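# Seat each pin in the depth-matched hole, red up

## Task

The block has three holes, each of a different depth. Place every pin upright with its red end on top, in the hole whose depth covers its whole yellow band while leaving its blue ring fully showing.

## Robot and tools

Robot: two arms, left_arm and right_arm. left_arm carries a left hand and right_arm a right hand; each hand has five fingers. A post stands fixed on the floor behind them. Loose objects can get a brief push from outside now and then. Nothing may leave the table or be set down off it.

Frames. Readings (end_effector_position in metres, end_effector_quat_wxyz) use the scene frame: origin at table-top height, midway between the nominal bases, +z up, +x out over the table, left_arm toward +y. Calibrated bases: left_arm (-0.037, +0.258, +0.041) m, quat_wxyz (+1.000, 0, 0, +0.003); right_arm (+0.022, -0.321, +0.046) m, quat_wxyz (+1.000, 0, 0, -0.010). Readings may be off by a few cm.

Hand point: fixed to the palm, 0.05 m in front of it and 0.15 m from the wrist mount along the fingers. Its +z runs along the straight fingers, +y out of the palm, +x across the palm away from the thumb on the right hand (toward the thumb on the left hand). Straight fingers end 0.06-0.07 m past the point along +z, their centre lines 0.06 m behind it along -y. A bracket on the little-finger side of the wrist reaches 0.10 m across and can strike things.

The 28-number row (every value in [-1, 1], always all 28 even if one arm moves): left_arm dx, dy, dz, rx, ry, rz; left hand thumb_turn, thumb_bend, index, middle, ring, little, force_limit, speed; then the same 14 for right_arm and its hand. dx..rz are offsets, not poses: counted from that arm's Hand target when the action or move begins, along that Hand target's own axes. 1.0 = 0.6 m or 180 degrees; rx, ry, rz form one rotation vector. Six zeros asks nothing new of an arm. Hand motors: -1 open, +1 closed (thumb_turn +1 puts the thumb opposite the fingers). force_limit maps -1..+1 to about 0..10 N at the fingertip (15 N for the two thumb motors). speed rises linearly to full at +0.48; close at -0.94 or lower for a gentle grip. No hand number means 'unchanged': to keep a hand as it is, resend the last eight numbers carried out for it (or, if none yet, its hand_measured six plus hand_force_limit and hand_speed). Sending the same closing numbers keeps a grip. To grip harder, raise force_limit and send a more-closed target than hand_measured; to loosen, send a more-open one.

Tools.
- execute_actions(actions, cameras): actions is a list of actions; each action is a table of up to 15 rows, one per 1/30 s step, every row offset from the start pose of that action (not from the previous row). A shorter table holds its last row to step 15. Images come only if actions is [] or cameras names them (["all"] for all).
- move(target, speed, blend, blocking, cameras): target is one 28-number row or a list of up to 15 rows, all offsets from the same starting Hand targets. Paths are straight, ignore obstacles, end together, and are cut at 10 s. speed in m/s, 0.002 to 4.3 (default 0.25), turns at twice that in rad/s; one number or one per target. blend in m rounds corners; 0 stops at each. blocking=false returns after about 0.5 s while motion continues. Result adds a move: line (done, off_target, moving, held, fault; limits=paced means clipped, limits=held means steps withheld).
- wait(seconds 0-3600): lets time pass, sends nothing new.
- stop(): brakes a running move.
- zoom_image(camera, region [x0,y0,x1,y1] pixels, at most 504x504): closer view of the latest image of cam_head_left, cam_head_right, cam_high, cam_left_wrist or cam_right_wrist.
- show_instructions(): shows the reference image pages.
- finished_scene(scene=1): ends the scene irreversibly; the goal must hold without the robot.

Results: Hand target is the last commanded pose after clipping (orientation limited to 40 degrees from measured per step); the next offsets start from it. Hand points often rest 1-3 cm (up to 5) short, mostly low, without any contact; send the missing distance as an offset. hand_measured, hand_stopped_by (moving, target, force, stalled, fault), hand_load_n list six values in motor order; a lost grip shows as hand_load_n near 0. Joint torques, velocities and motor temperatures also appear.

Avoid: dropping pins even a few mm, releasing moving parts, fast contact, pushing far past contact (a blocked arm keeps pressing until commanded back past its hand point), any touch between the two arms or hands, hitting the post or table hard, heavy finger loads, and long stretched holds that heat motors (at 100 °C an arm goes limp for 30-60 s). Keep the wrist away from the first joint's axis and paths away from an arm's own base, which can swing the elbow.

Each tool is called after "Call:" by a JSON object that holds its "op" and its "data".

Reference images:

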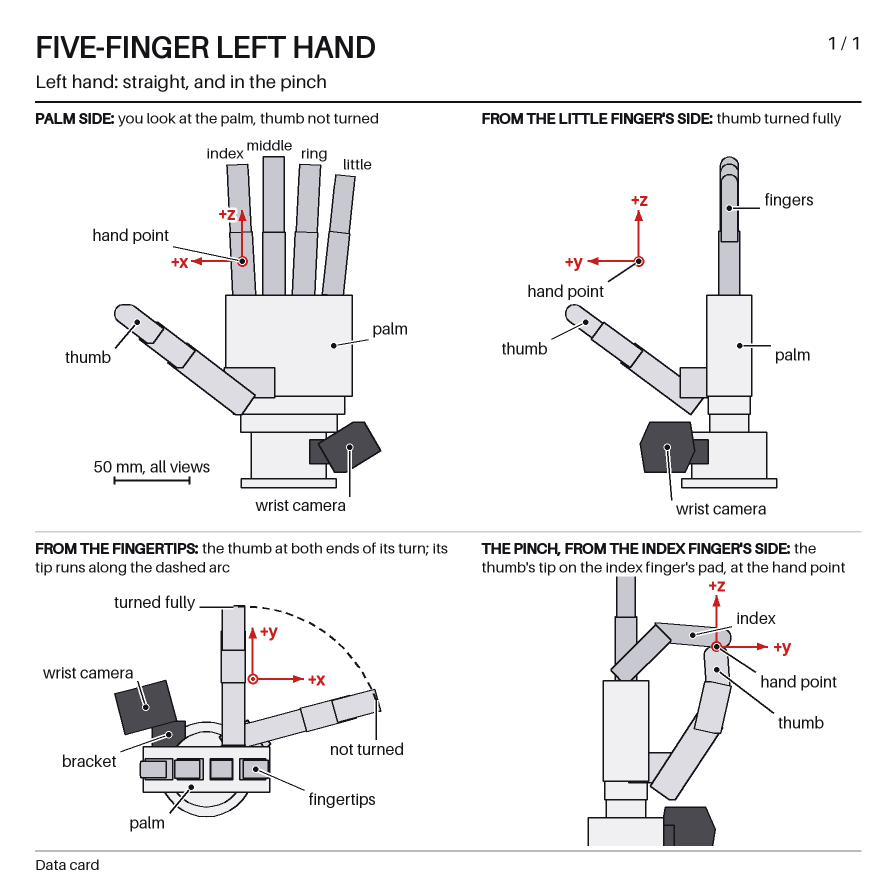

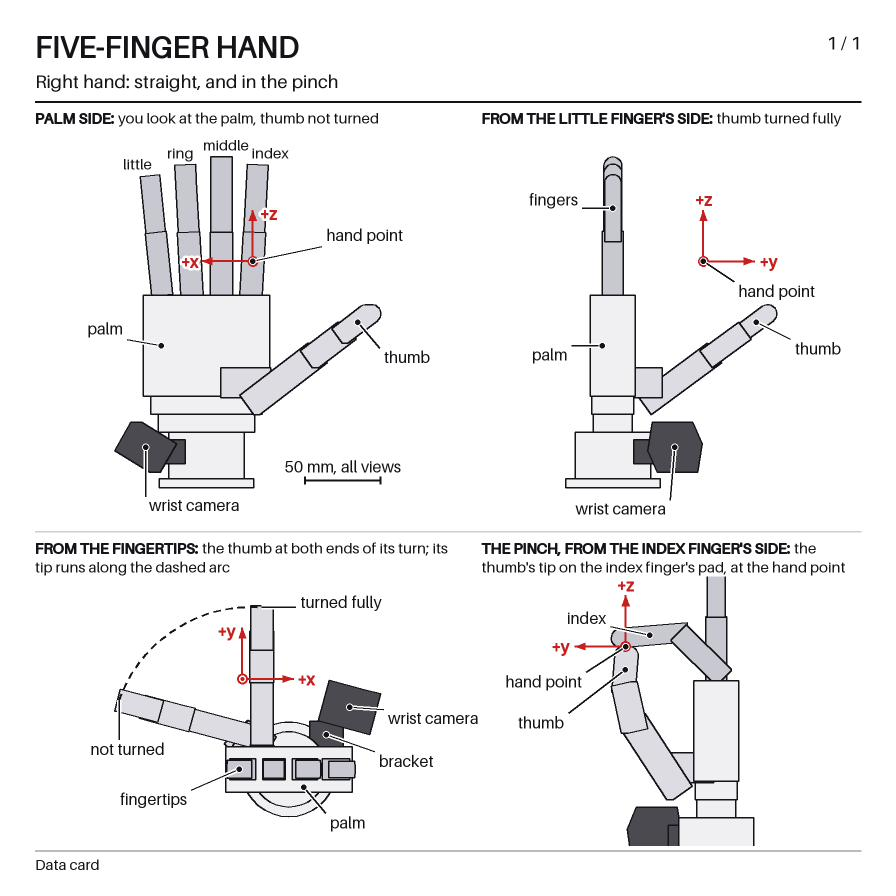

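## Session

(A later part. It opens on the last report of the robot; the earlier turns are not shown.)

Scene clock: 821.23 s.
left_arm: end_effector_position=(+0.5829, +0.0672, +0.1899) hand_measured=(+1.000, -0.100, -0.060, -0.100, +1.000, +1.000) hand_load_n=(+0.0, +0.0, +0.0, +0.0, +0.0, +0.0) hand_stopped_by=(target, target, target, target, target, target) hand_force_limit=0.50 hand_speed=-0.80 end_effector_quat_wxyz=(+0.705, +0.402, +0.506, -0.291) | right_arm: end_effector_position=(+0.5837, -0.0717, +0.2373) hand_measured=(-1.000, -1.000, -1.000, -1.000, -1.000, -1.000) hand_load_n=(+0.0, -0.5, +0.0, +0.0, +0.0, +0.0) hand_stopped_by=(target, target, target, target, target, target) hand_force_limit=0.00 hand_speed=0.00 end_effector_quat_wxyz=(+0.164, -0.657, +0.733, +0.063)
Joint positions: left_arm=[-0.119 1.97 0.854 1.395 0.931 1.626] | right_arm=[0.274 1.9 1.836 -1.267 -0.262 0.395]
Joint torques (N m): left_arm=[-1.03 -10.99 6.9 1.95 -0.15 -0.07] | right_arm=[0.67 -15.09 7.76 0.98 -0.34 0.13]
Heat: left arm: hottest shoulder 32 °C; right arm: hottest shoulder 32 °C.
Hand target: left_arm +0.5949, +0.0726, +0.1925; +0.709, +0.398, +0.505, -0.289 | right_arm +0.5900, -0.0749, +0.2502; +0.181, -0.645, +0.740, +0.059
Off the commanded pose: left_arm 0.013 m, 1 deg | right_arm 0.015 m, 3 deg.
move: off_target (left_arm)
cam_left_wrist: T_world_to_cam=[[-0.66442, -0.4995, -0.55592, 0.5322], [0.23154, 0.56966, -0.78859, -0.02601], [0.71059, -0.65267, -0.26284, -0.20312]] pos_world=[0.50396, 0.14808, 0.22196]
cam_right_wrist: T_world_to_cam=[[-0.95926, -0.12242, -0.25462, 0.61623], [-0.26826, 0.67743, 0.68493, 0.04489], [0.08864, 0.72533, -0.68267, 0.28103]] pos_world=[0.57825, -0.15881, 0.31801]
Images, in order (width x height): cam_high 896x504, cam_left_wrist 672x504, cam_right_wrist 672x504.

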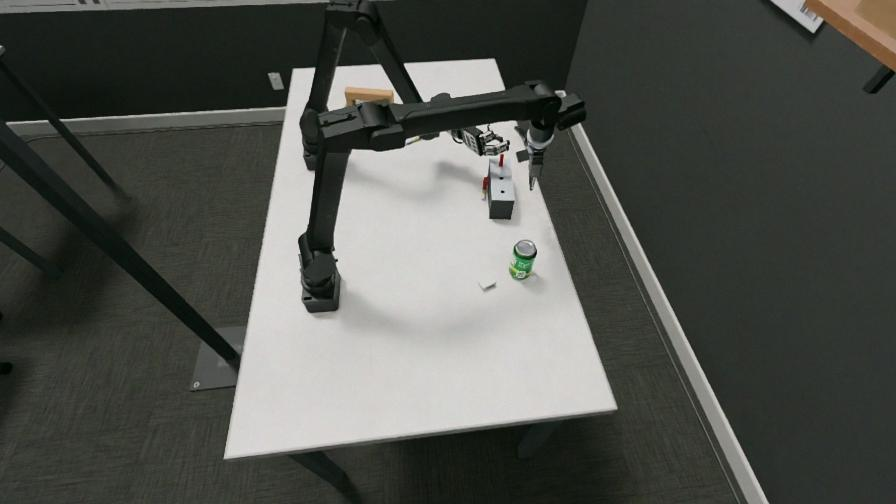

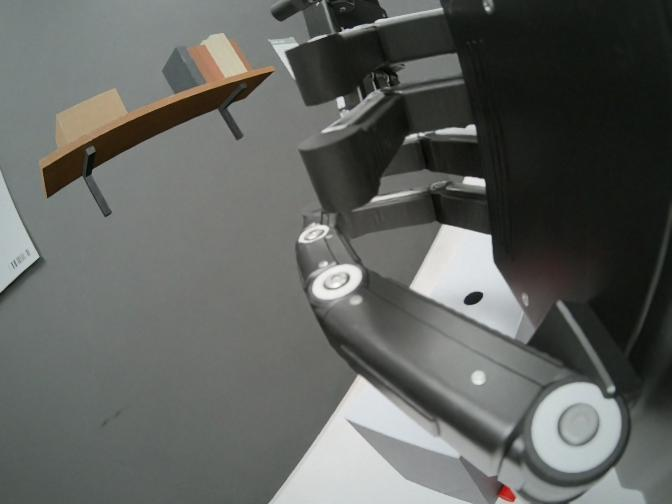

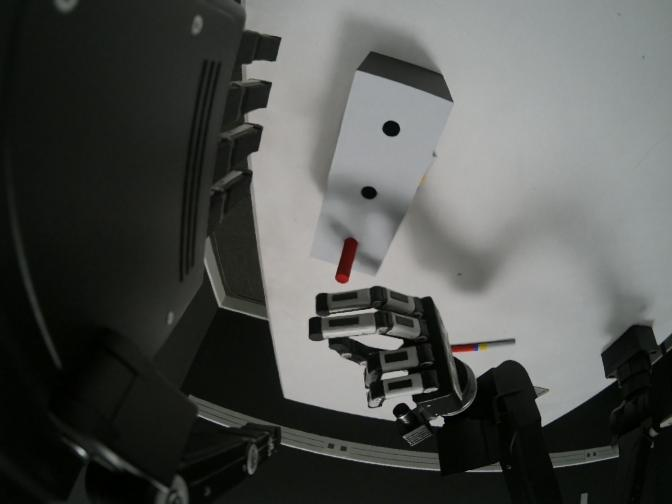

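Call:
{"op": "move", "data": {"target": [0.0189, -0.0055, -0.0035, 0, 0, 0, 1, -0.07, -0.12, -0.16, 1, 1, 0.5, -0.8, 0, 0, 0, 0, 0, 0, -1, -1, -1, -1, -1, -1, 0, 0.0], "speed": 0.02}}

Scene clock: 827.07 s.
left_arm: end_effector_position=(+0.5830, +0.0670, +0.1710) hand_measured=(+1.000, -0.070, -0.120, -0.160, +1.000, +1.000) hand_load_n=(+0.0, +0.0, +0.0, +0.0, +0.0, +0.0) hand_stopped_by=(target, target, target, target, target, target) hand_force_limit=0.50 hand_speed=-0.80 end_effector_quat_wxyz=(+0.697, +0.400, +0.517, -0.296) | right_arm: end_effector_position=(+0.5837, -0.0717, +0.2373) hand_measured=(-1.000, -1.000, -1.000, -1.000, -1.000, -1.000) hand_load_n=(+0.0, +0.5, +0.0, +0.0, +0.0, +0.0) hand_stopped_by=(target, target, target, target, target, target) hand_force_limit=0.00 hand_speed=0.00 end_effector_quat_wxyz=(+0.164, -0.657, +0.733, +0.063)
Joint positions: left_arm=[-0.119 2 0.854 1.395 0.933 1.626] | right_arm=[0.274 1.9 1.836 -1.267 -0.262 0.395]
Joint torques (N m): left_arm=[-1.2 -11.05 6.86 3.28 -0.13 0] | right_arm=[0.79 -15.5 7.73 0.95 -0.33 0.14]
Heat: left arm: hottest shoulder 32 °C; right arm: hottest shoulder 32 °C.
Hand target: left_arm +0.5949, +0.0726, +0.1805; +0.709, +0.398, +0.505, -0.289 | right_arm +0.5900, -0.0749, +0.2502; +0.181, -0.645, +0.740, +0.059
Off the commanded pose: left_arm 0.016 m, 2 deg | right_arm 0.015 m, 3 deg.
move: off_target (left_arm)

Call:
{"op": "execute_actions", "data": {"actions": [], "cameras": ["cam_right_wrist", "cam_high"]}}

Call:
{"op": "zoom_image", "data": {"camera": "cam_right_wrist", "region": [300, 210, 420, 330]}}

Call:
{"op": "zoom_image", "data": {"camera": "cam_high", "region": [470, 120, 530, 180]}}

Scene clock: 827.43 s.
left_arm: end_effector_position=(+0.5830, +0.0670, +0.1710) hand_measured=(+1.000, -0.070, -0.120, -0.160, +1.000, +1.000) hand_load_n=(+0.0, +0.0, +0.0, +0.0, +0.0, +0.0) hand_stopped_by=(target, target, target, target, target, target) hand_force_limit=0.50 hand_speed=-0.80 end_effector_quat_wxyz=(+0.697, +0.400, +0.517, -0.296) | right_arm: end_effector_position=(+0.5837, -0.0717, +0.2373) hand_measured=(-1.000, -1.000, -1.000, -1.000, -1.000, -1.000) hand_load_n=(+0.0, +0.0, +0.0, +0.0, +0.0, +0.0) hand_stopped_by=(target, target, target, target, target, target) hand_force_limit=0.00 hand_speed=0.00 end_effector_quat_wxyz=(+0.164, -0.657, +0.733, +0.063)
Joint positions: left_arm=[-0.119 2 0.854 1.395 0.933 1.626] | right_arm=[0.274 1.9 1.836 -1.267 -0.262 0.395]
Joint velocities: within noise
Joint torques (N m): left_arm=[-1.08 -11.28 6.89 3.11 -0.13 -0.04] | right_arm=[0.67 -15.27 7.77 0.98 -0.32 0.15]
Motor temperatures (°C): left_arm=[29 32 26 24 21 21] | right_arm=[23 32 32 24 25 24]
Heat: left arm: hottest shoulder 32 °C; right arm: hottest shoulder 32 °C.
Hand target: left_arm +0.5949, +0.0726, +0.1805; +0.709, +0.398, +0.505, -0.289 | right_arm +0.5900, -0.0749, +0.2502; +0.181, -0.645, +0.740, +0.059
Off the commanded pose: left_arm 0.016 m, 2 deg | right_arm 0.015 m, 3 deg.
camera_calibration:
cam_right_wrist: T_world_to_cam=[[-0.95926, -0.12242, -0.25462, 0.61623], [-0.26826, 0.67743, 0.68493, 0.04489], [0.08864, 0.72533, -0.68267, 0.28103]] pos_world=[0.57825, -0.15881, 0.31801]
Images, in order (width x height): cam_high 896x504, cam_right_wrist 672x504.

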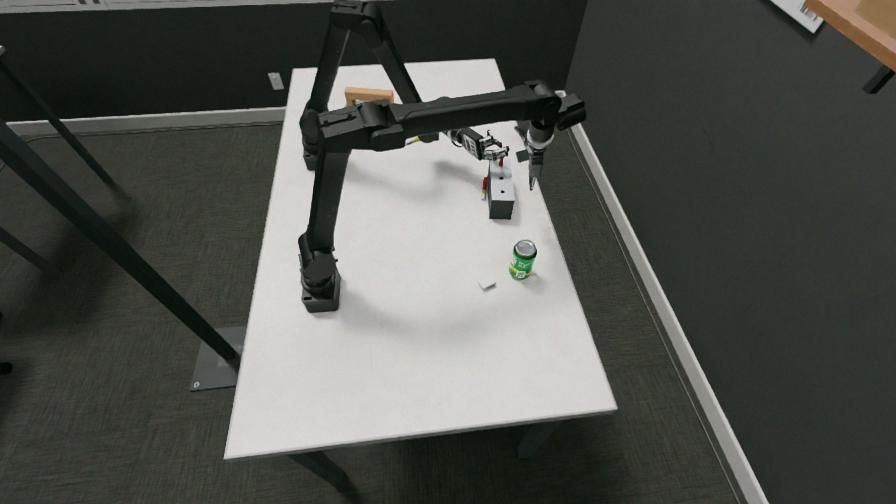

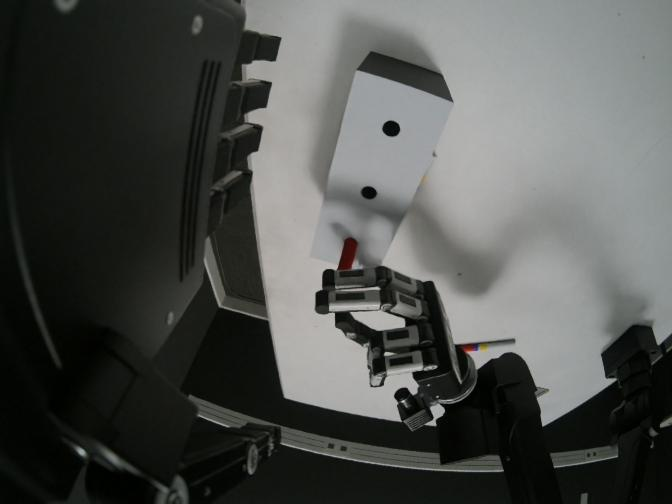

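Scaled by 4.200 from the camera's image (finer frame: 960x720).

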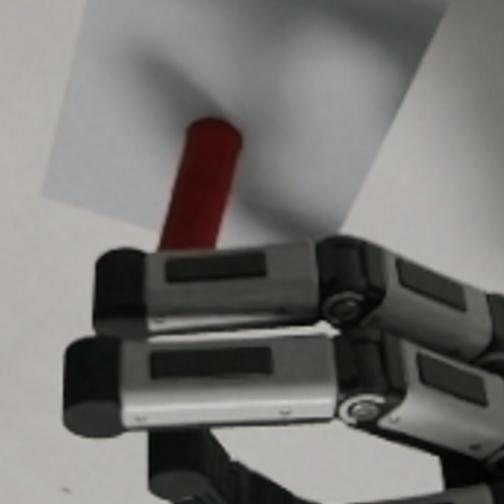

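Scaled by 8.400 from the camera's image (finer frame: 1280x720).

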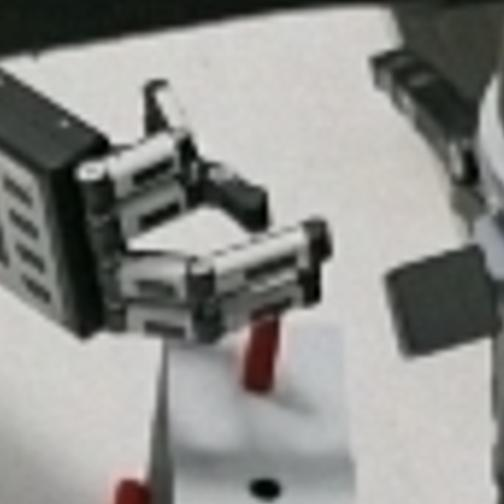

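Call:
{"op": "move", "data": {"target": [0.0015, 0.0063, -0.0019, 0, 0, -0.0817, 1, -0.02, -0.12, -0.16, 1, 1, 0.5, -0.8, 0, 0, 0, 0, 0, 0, -1, -1, -1, -1, -1, -1, 0, 0.0], "speed": 0.05, "cameras": ["cam_right_wrist", "cam_high"]}}

Call:
{"op": "zoom_image", "data": {"camera": "cam_right_wrist", "region": [300, 210, 420, 330]}}

Call:
{"op": "zoom_image", "data": {"camera": "cam_high", "region": [470, 120, 530, 180]}}

Scene clock: 840.53 s.
left_arm: end_effector_position=(+0.5844, +0.0693, +0.1578) hand_measured=(+1.000, -0.020, -0.120, -0.160, +1.000, +1.000) hand_load_n=(+0.0, +0.0, +0.0, +0.0, +0.0, +0.0) hand_stopped_by=(target, target, target, target, target, target) hand_force_limit=0.50 hand_speed=-0.80 end_effector_quat_wxyz=(+0.653, +0.330, +0.563, -0.383) | right_arm: end_effector_position=(+0.5837, -0.0717, +0.2373) hand_measured=(-1.000, -1.000, -1.000, -1.000, -1.000, -1.000) hand_load_n=(+0.0, +0.0, +0.0, +0.0, +0.0, +0.0) hand_stopped_by=(target, target, target, target, target, target) hand_force_limit=0.00 hand_speed=0.00 end_effector_quat_wxyz=(+0.164, -0.657, +0.733, +0.063)
Joint positions: left_arm=[-0.103 2 0.868 1.389 0.95 1.361] | right_arm=[0.274 1.9 1.836 -1.267 -0.262 0.395]
Joint torques (N m): left_arm=[-0.38 -13.22 7.09 1.68 -0.13 -0.05] | right_arm=[0.73 -15.27 7.69 0.98 -0.32 0.13]
Heat: left arm: hottest shoulder 32 °C; right arm: hottest shoulder 32 °C.
Hand target: left_arm +0.5977, +0.0755, +0.1805; +0.666, +0.330, +0.552, -0.377 | right_arm +0.5900, -0.0749, +0.2502; +0.181, -0.645, +0.740, +0.059
Off the commanded pose: left_arm 0.027 m, 2 deg | right_arm 0.015 m, 3 deg.
move: off_target (left_arm)
cam_right_wrist: T_world_to_cam=[[-0.95926, -0.12242, -0.25462, 0.61623], [-0.26826, 0.67743, 0.68493, 0.04489], [0.08864, 0.72533, -0.68267, 0.28103]] pos_world=[0.57825, -0.15881, 0.31801]
Images, in order (width x height): cam_high 896x504, cam_right_wrist 672x504.

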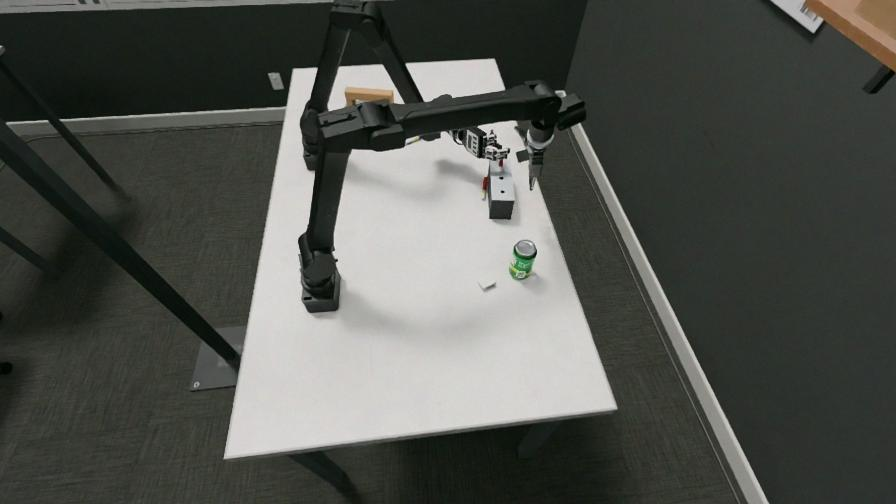

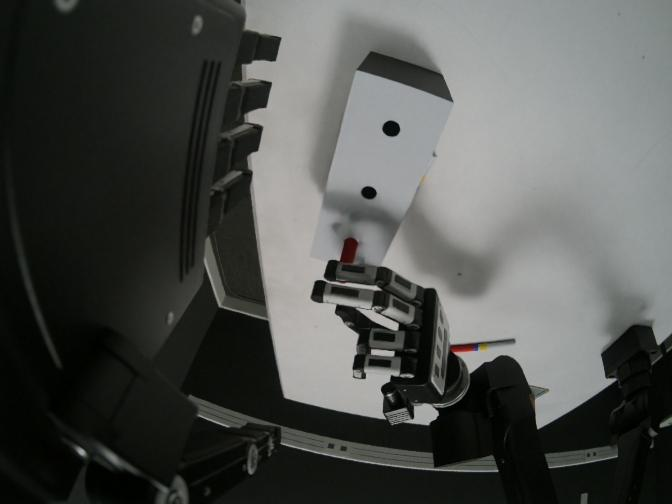

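Scaled by 4.200 from the camera's image (finer frame: 960x720).

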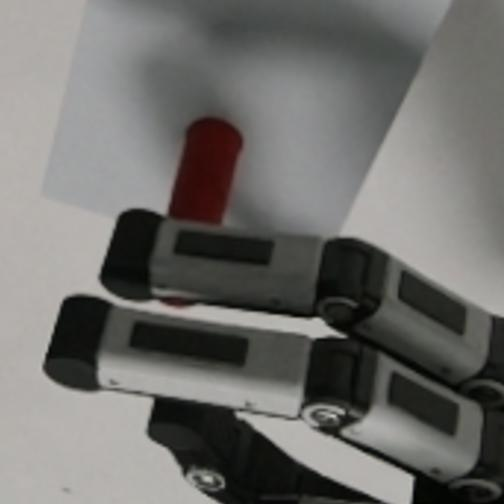

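Scaled by 8.400 from the camera's image (finer frame: 1280x720).

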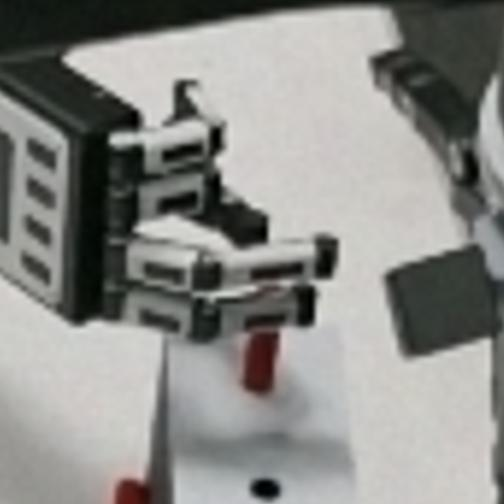

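Call:
{"op": "move", "data": {"target": [0.0198, 0.0037, -0.0034, 0, 0, 0, 1, -0.02, -0.12, -0.16, 1, 1, 0.5, -0.8, 0, 0, 0, 0, 0, 0, -1, -1, -1, -1, -1, -1, 0, 0.0], "speed": 0.02}}

Scene clock: 842.87 s.
left_arm: end_effector_position=(+0.5878, +0.0708, +0.1614) hand_measured=(+1.000, -0.020, -0.120, -0.160, +1.000, +1.000) hand_load_n=(+0.5, +0.0, +0.0, +0.0, +0.0, +0.0) hand_stopped_by=(target, target, target, target, target, target) hand_force_limit=0.50 hand_speed=-0.80 end_effector_quat_wxyz=(+0.656, +0.331, +0.560, -0.381) | right_arm: end_effector_position=(+0.5837, -0.0717, +0.2373) hand_measured=(-1.000, -1.000, -1.000, -1.000, -1.000, -1.000) hand_load_n=(+0.0, +0.0, +0.0, +0.0, +0.0, +0.0) hand_stopped_by=(target, target, target, target, target, target) hand_force_limit=0.00 hand_speed=0.00 end_effector_quat_wxyz=(+0.164, -0.657, +0.733, +0.063)
Joint positions: left_arm=[-0.099 2 0.877 1.389 0.951 1.361] | right_arm=[0.274 1.9 1.836 -1.267 -0.262 0.395]
Joint torques (N m): left_arm=[-0.62 -11.52 6.95 2.85 -0.13 -0.04] | right_arm=[0.5 -15.09 7.71 0.98 -0.34 0.15]
Heat: left arm: hottest shoulder 32 °C; right arm: hottest shoulder 32 °C.
Hand target: left_arm +0.5999, +0.0768, +0.1685; +0.666, +0.330, +0.552, -0.377 | right_arm +0.5900, -0.0749, +0.2502; +0.181, -0.645, +0.740, +0.059
Off the commanded pose: left_arm 0.015 m, 2 deg | right_arm 0.015 m, 3 deg.
move: off_target (left_arm)

Call:
{"op": "move", "data": {"target": [0.0197, -0.0005, -0.0035, 0, 0, 0, 1, -0.02, -0.12, -0.16, 1, 1, 0.5, -0.8, 0, 0, 0, 0, 0, 0, -1, -1, -1, -1, -1, -1, 0, 0.0], "speed": 0.02}}

Scene clock: 844.60 s.
left_arm: end_effector_position=(+0.5881, +0.0705, +0.1486) hand_measured=(+1.000, -0.020, -0.120, -0.160, +1.000, +1.000) hand_load_n=(+0.5, +0.0, +0.0, +0.0, +0.0, +0.0) hand_stopped_by=(target, target, target, target, target, target) hand_force_limit=0.50 hand_speed=-0.80 end_effector_quat_wxyz=(+0.654, +0.331, +0.562, -0.383) | right_arm: end_effector_position=(+0.5837, -0.0717, +0.2373) hand_measured=(-1.000, -1.000, -1.000, -1.000, -1.000, -1.000) hand_load_n=(+0.0, +0.0, +0.0, +0.0, +0.0, +0.0) hand_stopped_by=(target, target, target, target, target, target) hand_force_limit=0.00 hand_speed=0.00 end_effector_quat_wxyz=(+0.164, -0.657, +0.733, +0.063)
Joint positions: left_arm=[-0.099 2.032 0.881 1.412 0.953 1.361] | right_arm=[0.274 1.9 1.836 -1.267 -0.262 0.395]
Joint torques (N m): left_arm=[-0.73 -11.4 6.76 3.04 -0.16 -0.04] | right_arm=[0.97 -15.15 7.79 1.02 -0.31 0.15]
Heat: left arm: hottest shoulder 32 °C; right arm: hottest shoulder 32 °C.
Hand target: left_arm +0.5998, +0.0768, +0.1565; +0.666, +0.330, +0.552, -0.377 | right_arm +0.5900, -0.0749, +0.2502; +0.181, -0.645, +0.740, +0.059
Off the commanded pose: left_arm 0.015 m, 2 deg | right_arm 0.015 m, 3 deg.
move: off_target (left_arm)

Call:
{"op": "move", "data": {"target": [0.0197, -0.0005, -0.0035, 0, 0, 0, 1, -0.02, -0.12, -0.16, 1, 1, 0.5, -0.8, 0, 0, 0, 0, 0, 0, -1, -1, -1, -1, -1, -1, 0, 0.0], "speed": 0.02, "cameras": ["cam_right_wrist", "cam_high", "cam_left_wrist"]}}

Call:
{"op": "zoom_image", "data": {"camera": "cam_right_wrist", "region": [300, 210, 420, 330]}}

Call:
{"op": "zoom_image", "data": {"camera": "cam_high", "region": [470, 120, 530, 180]}}

Scene clock: 846.23 s.
left_arm: end_effector_position=(+0.5883, +0.0705, +0.1369) hand_measured=(+1.000, -0.020, -0.120, -0.160, +1.000, +1.000) hand_load_n=(+0.0, +0.5, +0.0, +0.0, +0.0, +0.0) hand_stopped_by=(target, target, target, target, target, target) hand_force_limit=0.50 hand_speed=-0.80 end_effector_quat_wxyz=(+0.654, +0.331, +0.562, -0.383) | right_arm: end_effector_position=(+0.5837, -0.0717, +0.2373) hand_measured=(-1.000, -1.000, -1.000, -1.000, -1.000, -1.000) hand_load_n=(+0.0, +0.0, +0.5, +0.0, +0.0, +0.0) hand_stopped_by=(target, target, target, target, target, target) hand_force_limit=0.00 hand_speed=0.00 end_effector_quat_wxyz=(+0.164, -0.657, +0.733, +0.063)
Joint positions: left_arm=[-0.099 2.065 0.886 1.439 0.953 1.361] | right_arm=[0.274 1.9 1.836 -1.267 -0.262 0.395]
Joint torques (N m): left_arm=[-0.85 -11.81 6.42 3.1 -0.15 -0.05] | right_arm=[0.73 -15.21 7.75 0.96 -0.33 0.13]
Heat: left arm: hottest shoulder 32 °C; right arm: hottest shoulder 32 °C.
Hand target: left_arm +0.5998, +0.0768, +0.1445; +0.666, +0.330, +0.552, -0.377 | right_arm +0.5900, -0.0749, +0.2502; +0.181, -0.645, +0.740, +0.059
Off the commanded pose: left_arm 0.015 m, 2 deg | right_arm 0.015 m, 3 deg.
move: off_target (left_arm)
cam_left_wrist: T_world_to_cam=[[-0.79405, -0.52093, -0.31323, 0.55248], [0.0458, 0.46256, -0.8854, 0.05918], [0.60612, -0.7174, -0.34344, -0.14168]] pos_world=[0.52186, 0.15879, 0.17679]
cam_right_wrist: T_world_to_cam=[[-0.95926, -0.12242, -0.25462, 0.61623], [-0.26826, 0.67743, 0.68493, 0.04489], [0.08864, 0.72533, -0.68267, 0.28103]] pos_world=[0.57825, -0.15881, 0.31801]
Images, in order (width x height): cam_high 896x504, cam_left_wrist 672x504, cam_right_wrist 672x504.

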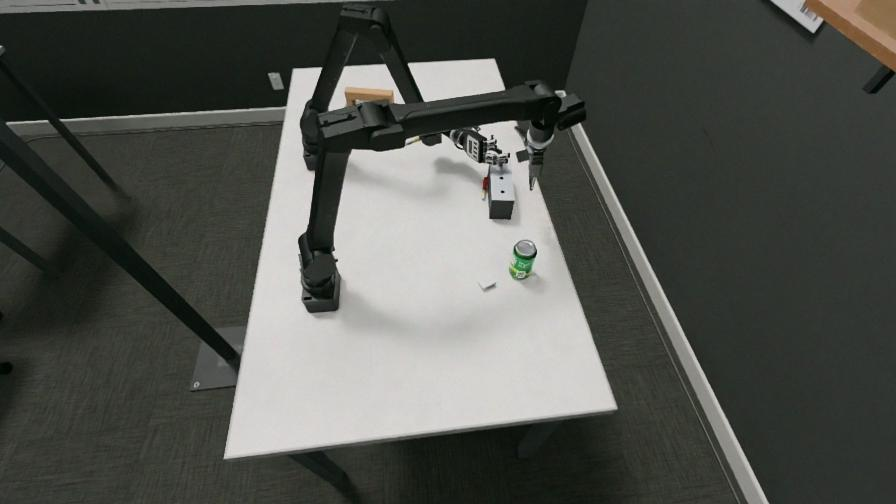

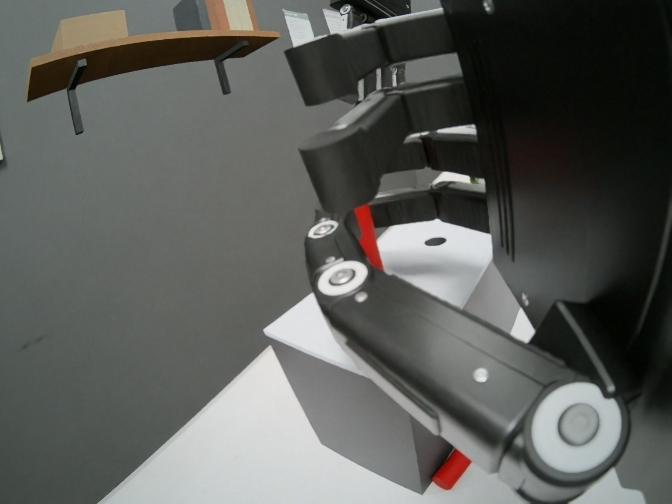

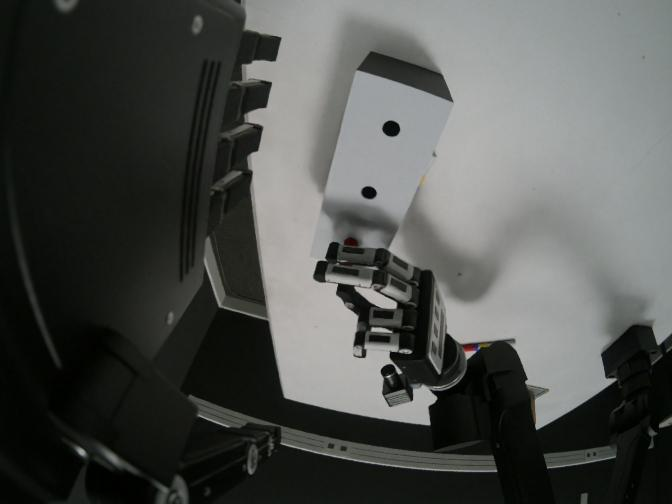

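Scaled by 4.200 from the camera's image (finer frame: 960x720).

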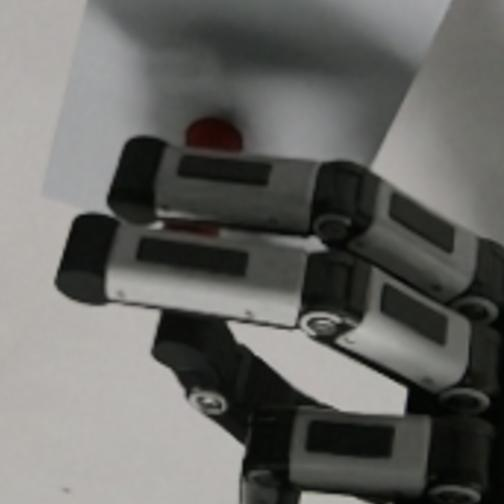

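Scaled by 8.400 from the camera's image (finer frame: 1280x720).

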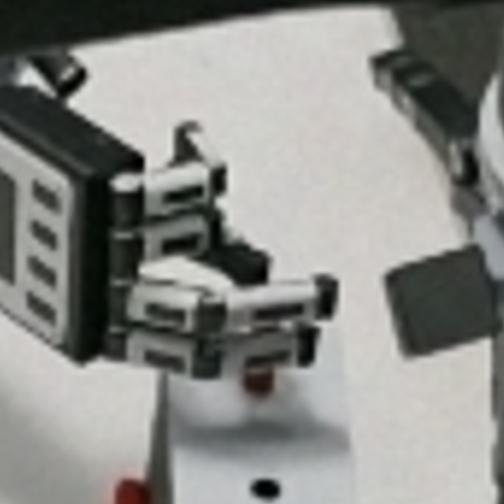

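Call:
{"op": "move", "data": {"target": [0.0148, -0.0004, -0.0026, 0, 0, 0, 1, 0.02, -0.12, -0.16, 1, 1, 0.5, -0.8, 0, 0, 0, 0, 0, 0, -1, -1, -1, -1, -1, -1, 0, 0.0], "speed": 0.015}}

Scene clock: 848.77 s.
left_arm: end_effector_position=(+0.5886, +0.0704, +0.1291) hand_measured=(+1.000, +0.020, -0.120, -0.160, +1.000, +1.000) hand_load_n=(+0.0, +0.0, +0.0, +0.0, +0.0, +0.0) hand_stopped_by=(target, target, target, target, target, target) hand_force_limit=0.50 hand_speed=-0.80 end_effector_quat_wxyz=(+0.655, +0.332, +0.561, -0.382) | right_arm: end_effector_position=(+0.5837, -0.0717, +0.2373) hand_measured=(-1.000, -1.000, -1.000, -1.000, -1.000, -1.000) hand_load_n=(+0.0, +0.0, +0.0, +0.0, +0.0, +0.0) hand_stopped_by=(target, target, target, target, target, target) hand_force_limit=0.00 hand_speed=0.00 end_effector_quat_wxyz=(+0.164, -0.657, +0.733, +0.063)
Joint positions: left_arm=[-0.099 2.088 0.891 1.459 0.953 1.361] | right_arm=[0.274 1.9 1.836 -1.267 -0.262 0.395]
Joint torques (N m): left_arm=[-0.56 -11.28 6.32 3.03 -0.14 -0.03] | right_arm=[0.79 -15.44 7.79 1.02 -0.34 0.15]
Heat: left arm: hottest shoulder 32 °C; right arm: hottest shoulder 32 °C.
Hand target: left_arm +0.5998, +0.0768, +0.1354; +0.666, +0.330, +0.552, -0.377 | right_arm +0.5900, -0.0749, +0.2502; +0.181, -0.645, +0.740, +0.059
Off the commanded pose: left_arm 0.014 m, 2 deg | right_arm 0.015 m, 3 deg.
move: off_target (left_arm)

Call:
{"op": "move", "data": {"target": [0.0131, -0.0003, -0.0023, 0, 0, 0, 1, 0.02, -0.12, -0.16, 1, 1, 0.5, -0.8, 0, 0, 0, 0, 0, 0, -1, -1, -1, -1, -1, -1, 0, 0.0], "speed": 0.015, "cameras": ["cam_right_wrist", "cam_high", "cam_left_wrist"]}}

Call:
{"op": "zoom_image", "data": {"camera": "cam_right_wrist", "region": [300, 210, 420, 330]}}

Call:
{"op": "zoom_image", "data": {"camera": "cam_left_wrist", "region": [260, 120, 460, 320]}}

Scene clock: 850.57 s.
left_arm: end_effector_position=(+0.5888, +0.0704, +0.1218) hand_measured=(+1.000, +0.020, -0.120, -0.160, +1.000, +1.000) hand_load_n=(+0.0, +0.0, +0.0, +0.0, +0.0, +0.0) hand_stopped_by=(target, target, target, target, target, target) hand_force_limit=0.50 hand_speed=-0.80 end_effector_quat_wxyz=(+0.655, +0.332, +0.561, -0.382) | right_arm: end_effector_position=(+0.5837, -0.0717, +0.2373) hand_measured=(-1.000, -1.000, -1.000, -1.000, -1.000, -1.000) hand_load_n=(+0.0, +0.0, +0.0, +0.0, +0.0, +0.0) hand_stopped_by=(target, target, target, target, target, target) hand_force_limit=0.00 hand_speed=0.00 end_effector_quat_wxyz=(+0.164, -0.657, +0.733, +0.063)
Joint positions: left_arm=[-0.099 2.109 0.895 1.478 0.953 1.361] | right_arm=[0.274 1.9 1.836 -1.267 -0.262 0.395]
Joint torques (N m): left_arm=[-0.97 -11.58 6.06 3.08 -0.15 -0.04] | right_arm=[0.67 -15.33 7.73 0.99 -0.33 0.14]
Heat: left arm: hottest shoulder 32 °C; right arm: hottest shoulder 32 °C.
Hand target: left_arm +0.5998, +0.0768, +0.1275; +0.666, +0.330, +0.552, -0.377 | right_arm +0.5900, -0.0749, +0.2502; +0.181, -0.645, +0.740, +0.059
Off the commanded pose: left_arm 0.014 m, 2 deg | right_arm 0.015 m, 3 deg.
move: off_target (left_arm)
cam_left_wrist: T_world_to_cam=[[-0.79306, -0.52107, -0.3155, 0.54784], [0.0485, 0.46227, -0.88541, 0.04417], [0.60721, -0.71749, -0.34134, -0.1481]] pos_world=[0.52226, 0.15879, 0.1614]
cam_right_wrist: T_world_to_cam=[[-0.95926, -0.12242, -0.25462, 0.61623], [-0.26826, 0.67743, 0.68493, 0.04489], [0.08864, 0.72533, -0.68267, 0.28103]] pos_world=[0.57825, -0.15881, 0.31801]
Images, in order (width x height): cam_high 896x504, cam_left_wrist 672x504, cam_right_wrist 672x504.

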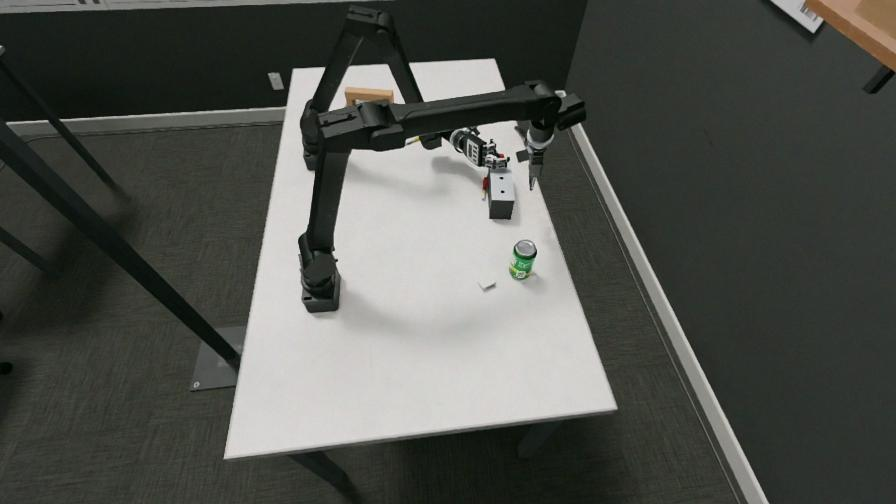

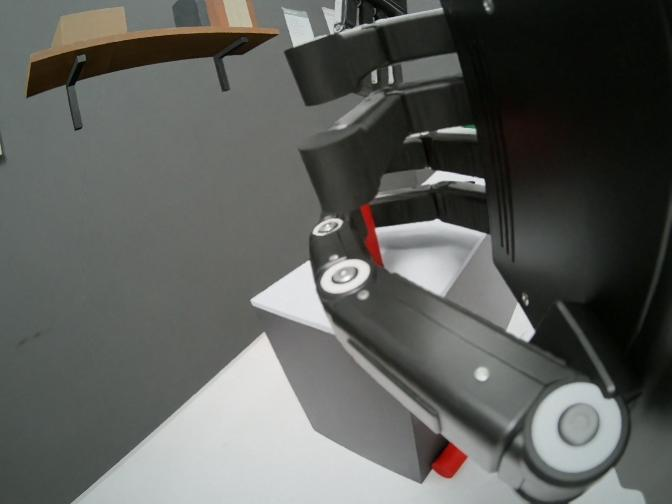

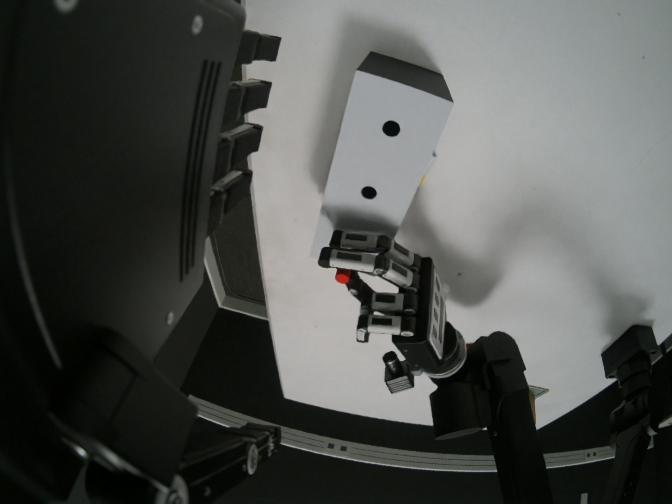

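Scaled by 4.200 from the camera's image (finer frame: 960x720).

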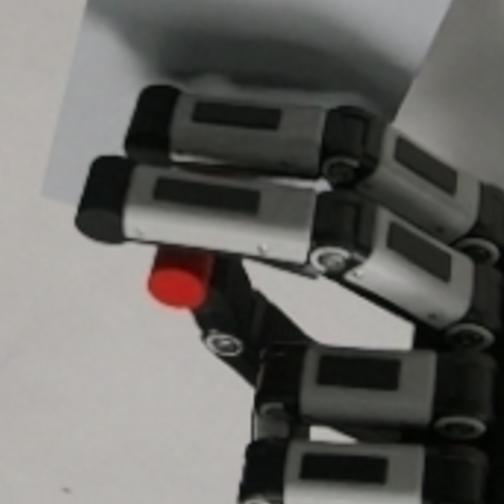

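Scaled by 2.520 from the camera's image (finer frame: 960x720).

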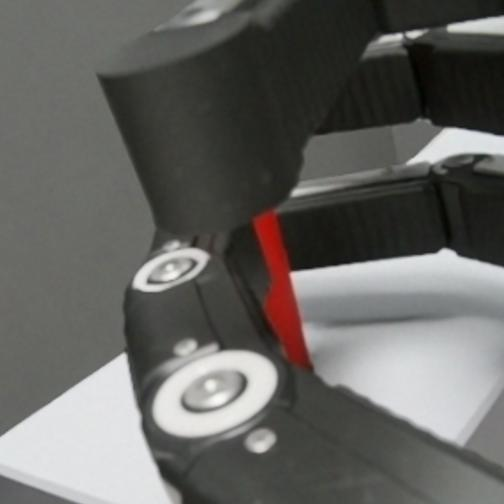

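Call:
{"op": "move", "data": {"target": [0.0049, -0.0001, -0.0009, 0, 0, 0, 1, 0.02, 0.0, -0.04, 1, 1, -0.3, -0.9, 0, 0, 0, 0, 0, 0, -1, -1, -1, -1, -1, -1, 0, 0.0], "speed": 0.015}}

Scene clock: 852.73 s.
left_arm: end_effector_position=(+0.5888, +0.0704, +0.1181) hand_measured=(+1.000, +0.020, +0.000, -0.040, +1.000, +1.000) hand_load_n=(+0.5, +0.0, +0.0, +0.0, +0.0, +0.0) hand_stopped_by=(target, target, target, target, target, target) hand_force_limit=-0.30 hand_speed=-0.90 end_effector_quat_wxyz=(+0.655, +0.332, +0.561, -0.382) | right_arm: end_effector_position=(+0.5837, -0.0717, +0.2373) hand_measured=(-1.000, -1.000, -1.000, -1.000, -1.000, -1.000) hand_load_n=(+0.0, +0.0, +0.0, +0.0, +0.0, +0.0) hand_stopped_by=(target, target, target, target, target, target) hand_force_limit=0.00 hand_speed=0.00 end_effector_quat_wxyz=(+0.164, -0.657, +0.733, +0.063)
Joint positions: left_arm=[-0.099 2.118 0.897 1.484 0.953 1.361] | right_arm=[0.274 1.9 1.836 -1.267 -0.262 0.395]
Joint torques (N m): left_arm=[-0.97 -11.52 6.04 2.99 -0.19 -0.05] | right_arm=[0.62 -15.15 7.76 0.96 -0.32 0.16]
Heat: left arm: hottest shoulder 32 °C; right arm: hottest shoulder 32 °C.
Hand target: left_arm +0.5998, +0.0768, +0.1245; +0.666, +0.330, +0.552, -0.377 | right_arm +0.5900, -0.0749, +0.2502; +0.181, -0.645, +0.740, +0.059
Off the commanded pose: left_arm 0.014 m, 2 deg | right_arm 0.015 m, 3 deg.
move: off_target (left_arm)

Call:
{"op": "move", "data": {"target": [0, 0, 0, 0, 0, 0, 1, 0.02, 0.20, 0.16, 1, 1, -0.3, -0.94, 0, 0, 0, 0, 0, 0, -1, -1, -1, -1, -1, -1, 0, 0.0], "speed": 0.015, "cameras": ["cam_right_wrist", "cam_left_wrist"]}}

Call:
{"op": "zoom_image", "data": {"camera": "cam_right_wrist", "region": [300, 210, 420, 330]}}

Call:
{"op": "zoom_image", "data": {"camera": "cam_left_wrist", "region": [260, 120, 460, 320]}}

Scene clock: 854.37 s.
left_arm: end_effector_position=(+0.5885, +0.0695, +0.1181) hand_measured=(+1.000, +0.020, +0.044, -0.018, +1.000, +1.000) hand_load_n=(+0.0, +2.5, +4.5, +2.0, +0.0, +0.0) hand_stopped_by=(target, target, force, force, target, target) hand_force_limit=-0.30 hand_speed=-0.94 end_effector_quat_wxyz=(+0.655, +0.332, +0.561, -0.383) | right_arm: end_effector_position=(+0.5837, -0.0717, +0.2373) hand_measured=(-1.000, -1.000, -1.000, -1.000, -1.000, -1.000) hand_load_n=(+0.0, +0.0, +0.0, +0.0, +0.0, +0.0) hand_stopped_by=(target, target, target, target, target, target) hand_force_limit=0.00 hand_speed=0.00 end_effector_quat_wxyz=(+0.164, -0.657, +0.733, +0.063)
Joint positions: left_arm=[-0.101 2.118 0.897 1.484 0.953 1.361] | right_arm=[0.274 1.9 1.836 -1.267 -0.262 0.395]
Joint torques (N m): left_arm=[-0.73 -11.69 6.06 3.12 -0.2 -0.03] | right_arm=[0.73 -15.09 7.72 0.91 -0.33 0.15]
Heat: left arm: hottest shoulder 32 °C; right arm: hottest shoulder 32 °C.
Hand target: left_arm +0.5998, +0.0768, +0.1245; +0.666, +0.330, +0.552, -0.377 | right_arm +0.5900, -0.0749, +0.2502; +0.181, -0.645, +0.740, +0.059
Off the commanded pose: left_arm 0.015 m, 2 deg | right_arm 0.015 m, 3 deg.
move: done
cam_left_wrist: T_world_to_cam=[[-0.79431, -0.51981, -0.31442, 0.54636], [0.04784, 0.46243, -0.88536, 0.04172], [0.60562, -0.7183, -0.34244, -0.14873]] pos_world=[0.52206, 0.15788, 0.1578]
cam_right_wrist: T_world_to_cam=[[-0.95926, -0.12242, -0.25462, 0.61623], [-0.26826, 0.67743, 0.68493, 0.04489], [0.08864, 0.72533, -0.68267, 0.28103]] pos_world=[0.57825, -0.15881, 0.31801]
Images, in order (width x height): cam_left_wrist 672x504, cam_right_wrist 672x504.

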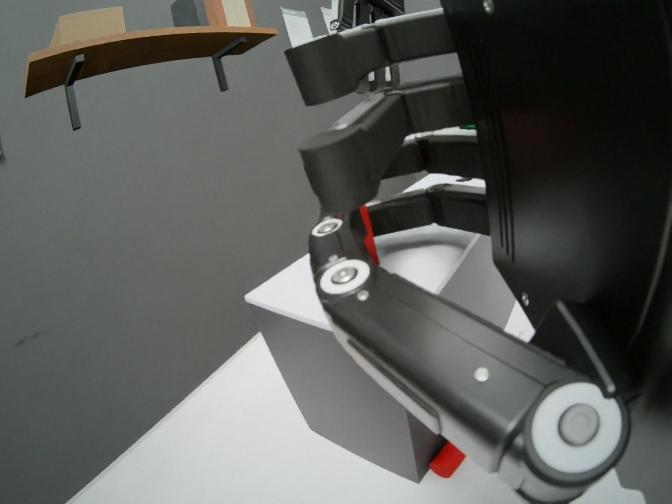

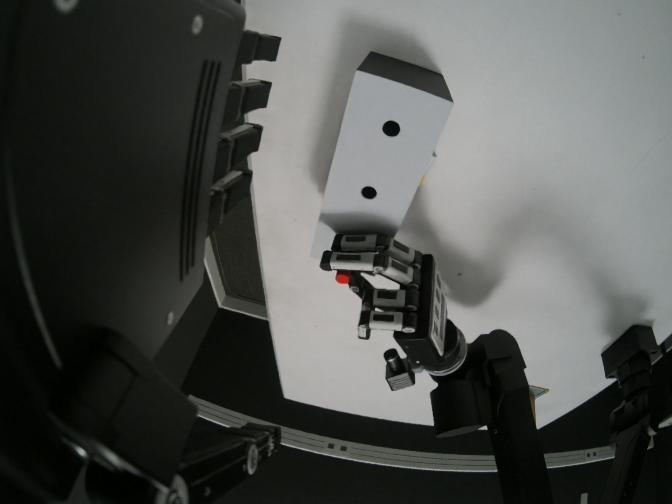

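Scaled by 4.200 from the camera's image (finer frame: 960x720).

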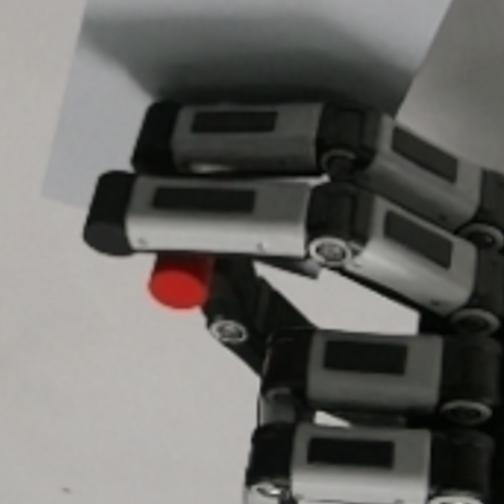

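Scaled by 2.520 from the camera's image (finer frame: 960x720).

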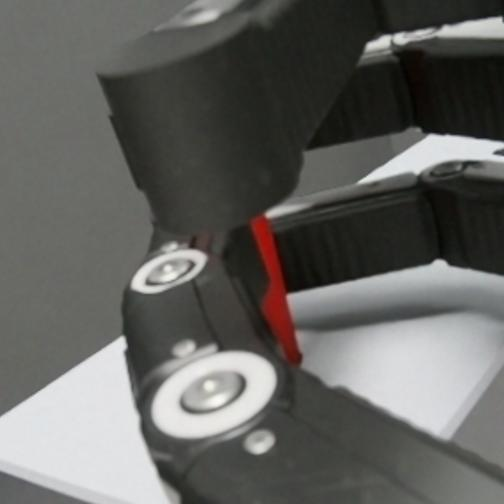

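Call:
{"op": "move", "data": {"target": [0, 0, 0, 0, 0, 0, 1, 0.02, 0.25, 0.21, 1, 1, 0.6, -0.96, 0, 0, 0, 0, 0, 0, -1, -1, -1, -1, -1, -1, 0, 0.0], "speed": 0.015, "cameras": ["cam_right_wrist", "cam_left_wrist"]}}

Call:
{"op": "zoom_image", "data": {"camera": "cam_right_wrist", "region": [300, 210, 420, 330]}}

Scene clock: 855.57 s.
left_arm: end_effector_position=(+0.5887, +0.0685, +0.1186) hand_measured=(+1.000, +0.018, +0.060, +0.006, +1.000, +1.000) hand_load_n=(+0.0, +6.0, +7.5, +9.5, +0.0, +0.0) hand_stopped_by=(target, target, force, force, target, target) hand_force_limit=0.60 hand_speed=-0.96 end_effector_quat_wxyz=(+0.655, +0.333, +0.560, -0.383) | right_arm: end_effector_position=(+0.5837, -0.0717, +0.2373) hand_measured=(-1.000, -1.000, -1.000, -1.000, -1.000, -1.000) hand_load_n=(+0.0, +0.0, +0.0, +0.0, +0.0, +0.0) hand_stopped_by=(target, target, target, target, target, target) hand_force_limit=0.00 hand_speed=0.00 end_effector_quat_wxyz=(+0.164, -0.657, +0.733, +0.063)
Joint positions: left_arm=[-0.103 2.118 0.898 1.484 0.953 1.361] | right_arm=[0.274 1.9 1.836 -1.267 -0.262 0.395]
Joint torques (N m): left_arm=[-0.62 -11.4 6.19 3.21 -0.18 -0.04] | right_arm=[0.67 -15.5 7.76 0.95 -0.32 0.15]
Heat: left arm: hottest shoulder 32 °C; right arm: hottest shoulder 32 °C.
Hand target: left_arm +0.5998, +0.0768, +0.1245; +0.666, +0.330, +0.552, -0.377 | right_arm +0.5900, -0.0749, +0.2502; +0.181, -0.645, +0.740, +0.059
Off the commanded pose: left_arm 0.015 m, 2 deg | right_arm 0.015 m, 3 deg.
move: done
cam_left_wrist: T_world_to_cam=[[-0.79464, -0.51866, -0.31551, 0.54653], [0.0499, 0.46215, -0.8854, 0.04154], [0.60503, -0.71932, -0.34136, -0.14915]] pos_world=[0.52246, 0.15698, 0.1583]
cam_right_wrist: T_world_to_cam=[[-0.95926, -0.12242, -0.25462, 0.61623], [-0.26826, 0.67743, 0.68493, 0.04489], [0.08864, 0.72533, -0.68267, 0.28103]] pos_world=[0.57825, -0.15881, 0.31801]
Images, in order (width x height): cam_left_wrist 672x504, cam_right_wrist 672x504.

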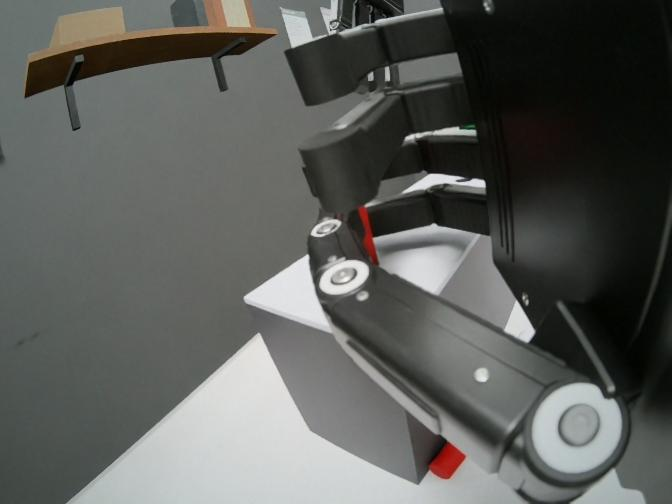

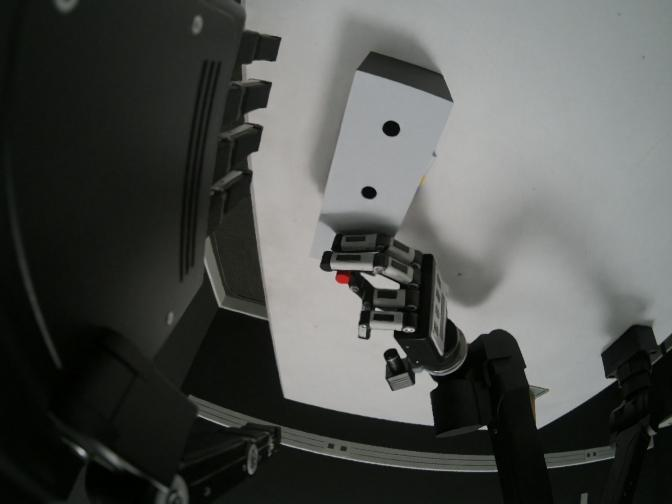

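Scaled by 4.200 from the camera's image (finer frame: 960x720).

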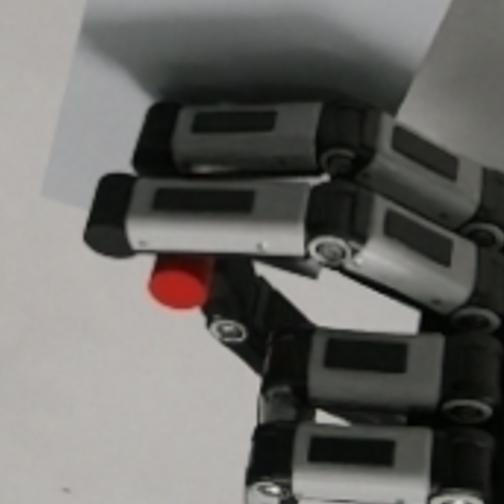

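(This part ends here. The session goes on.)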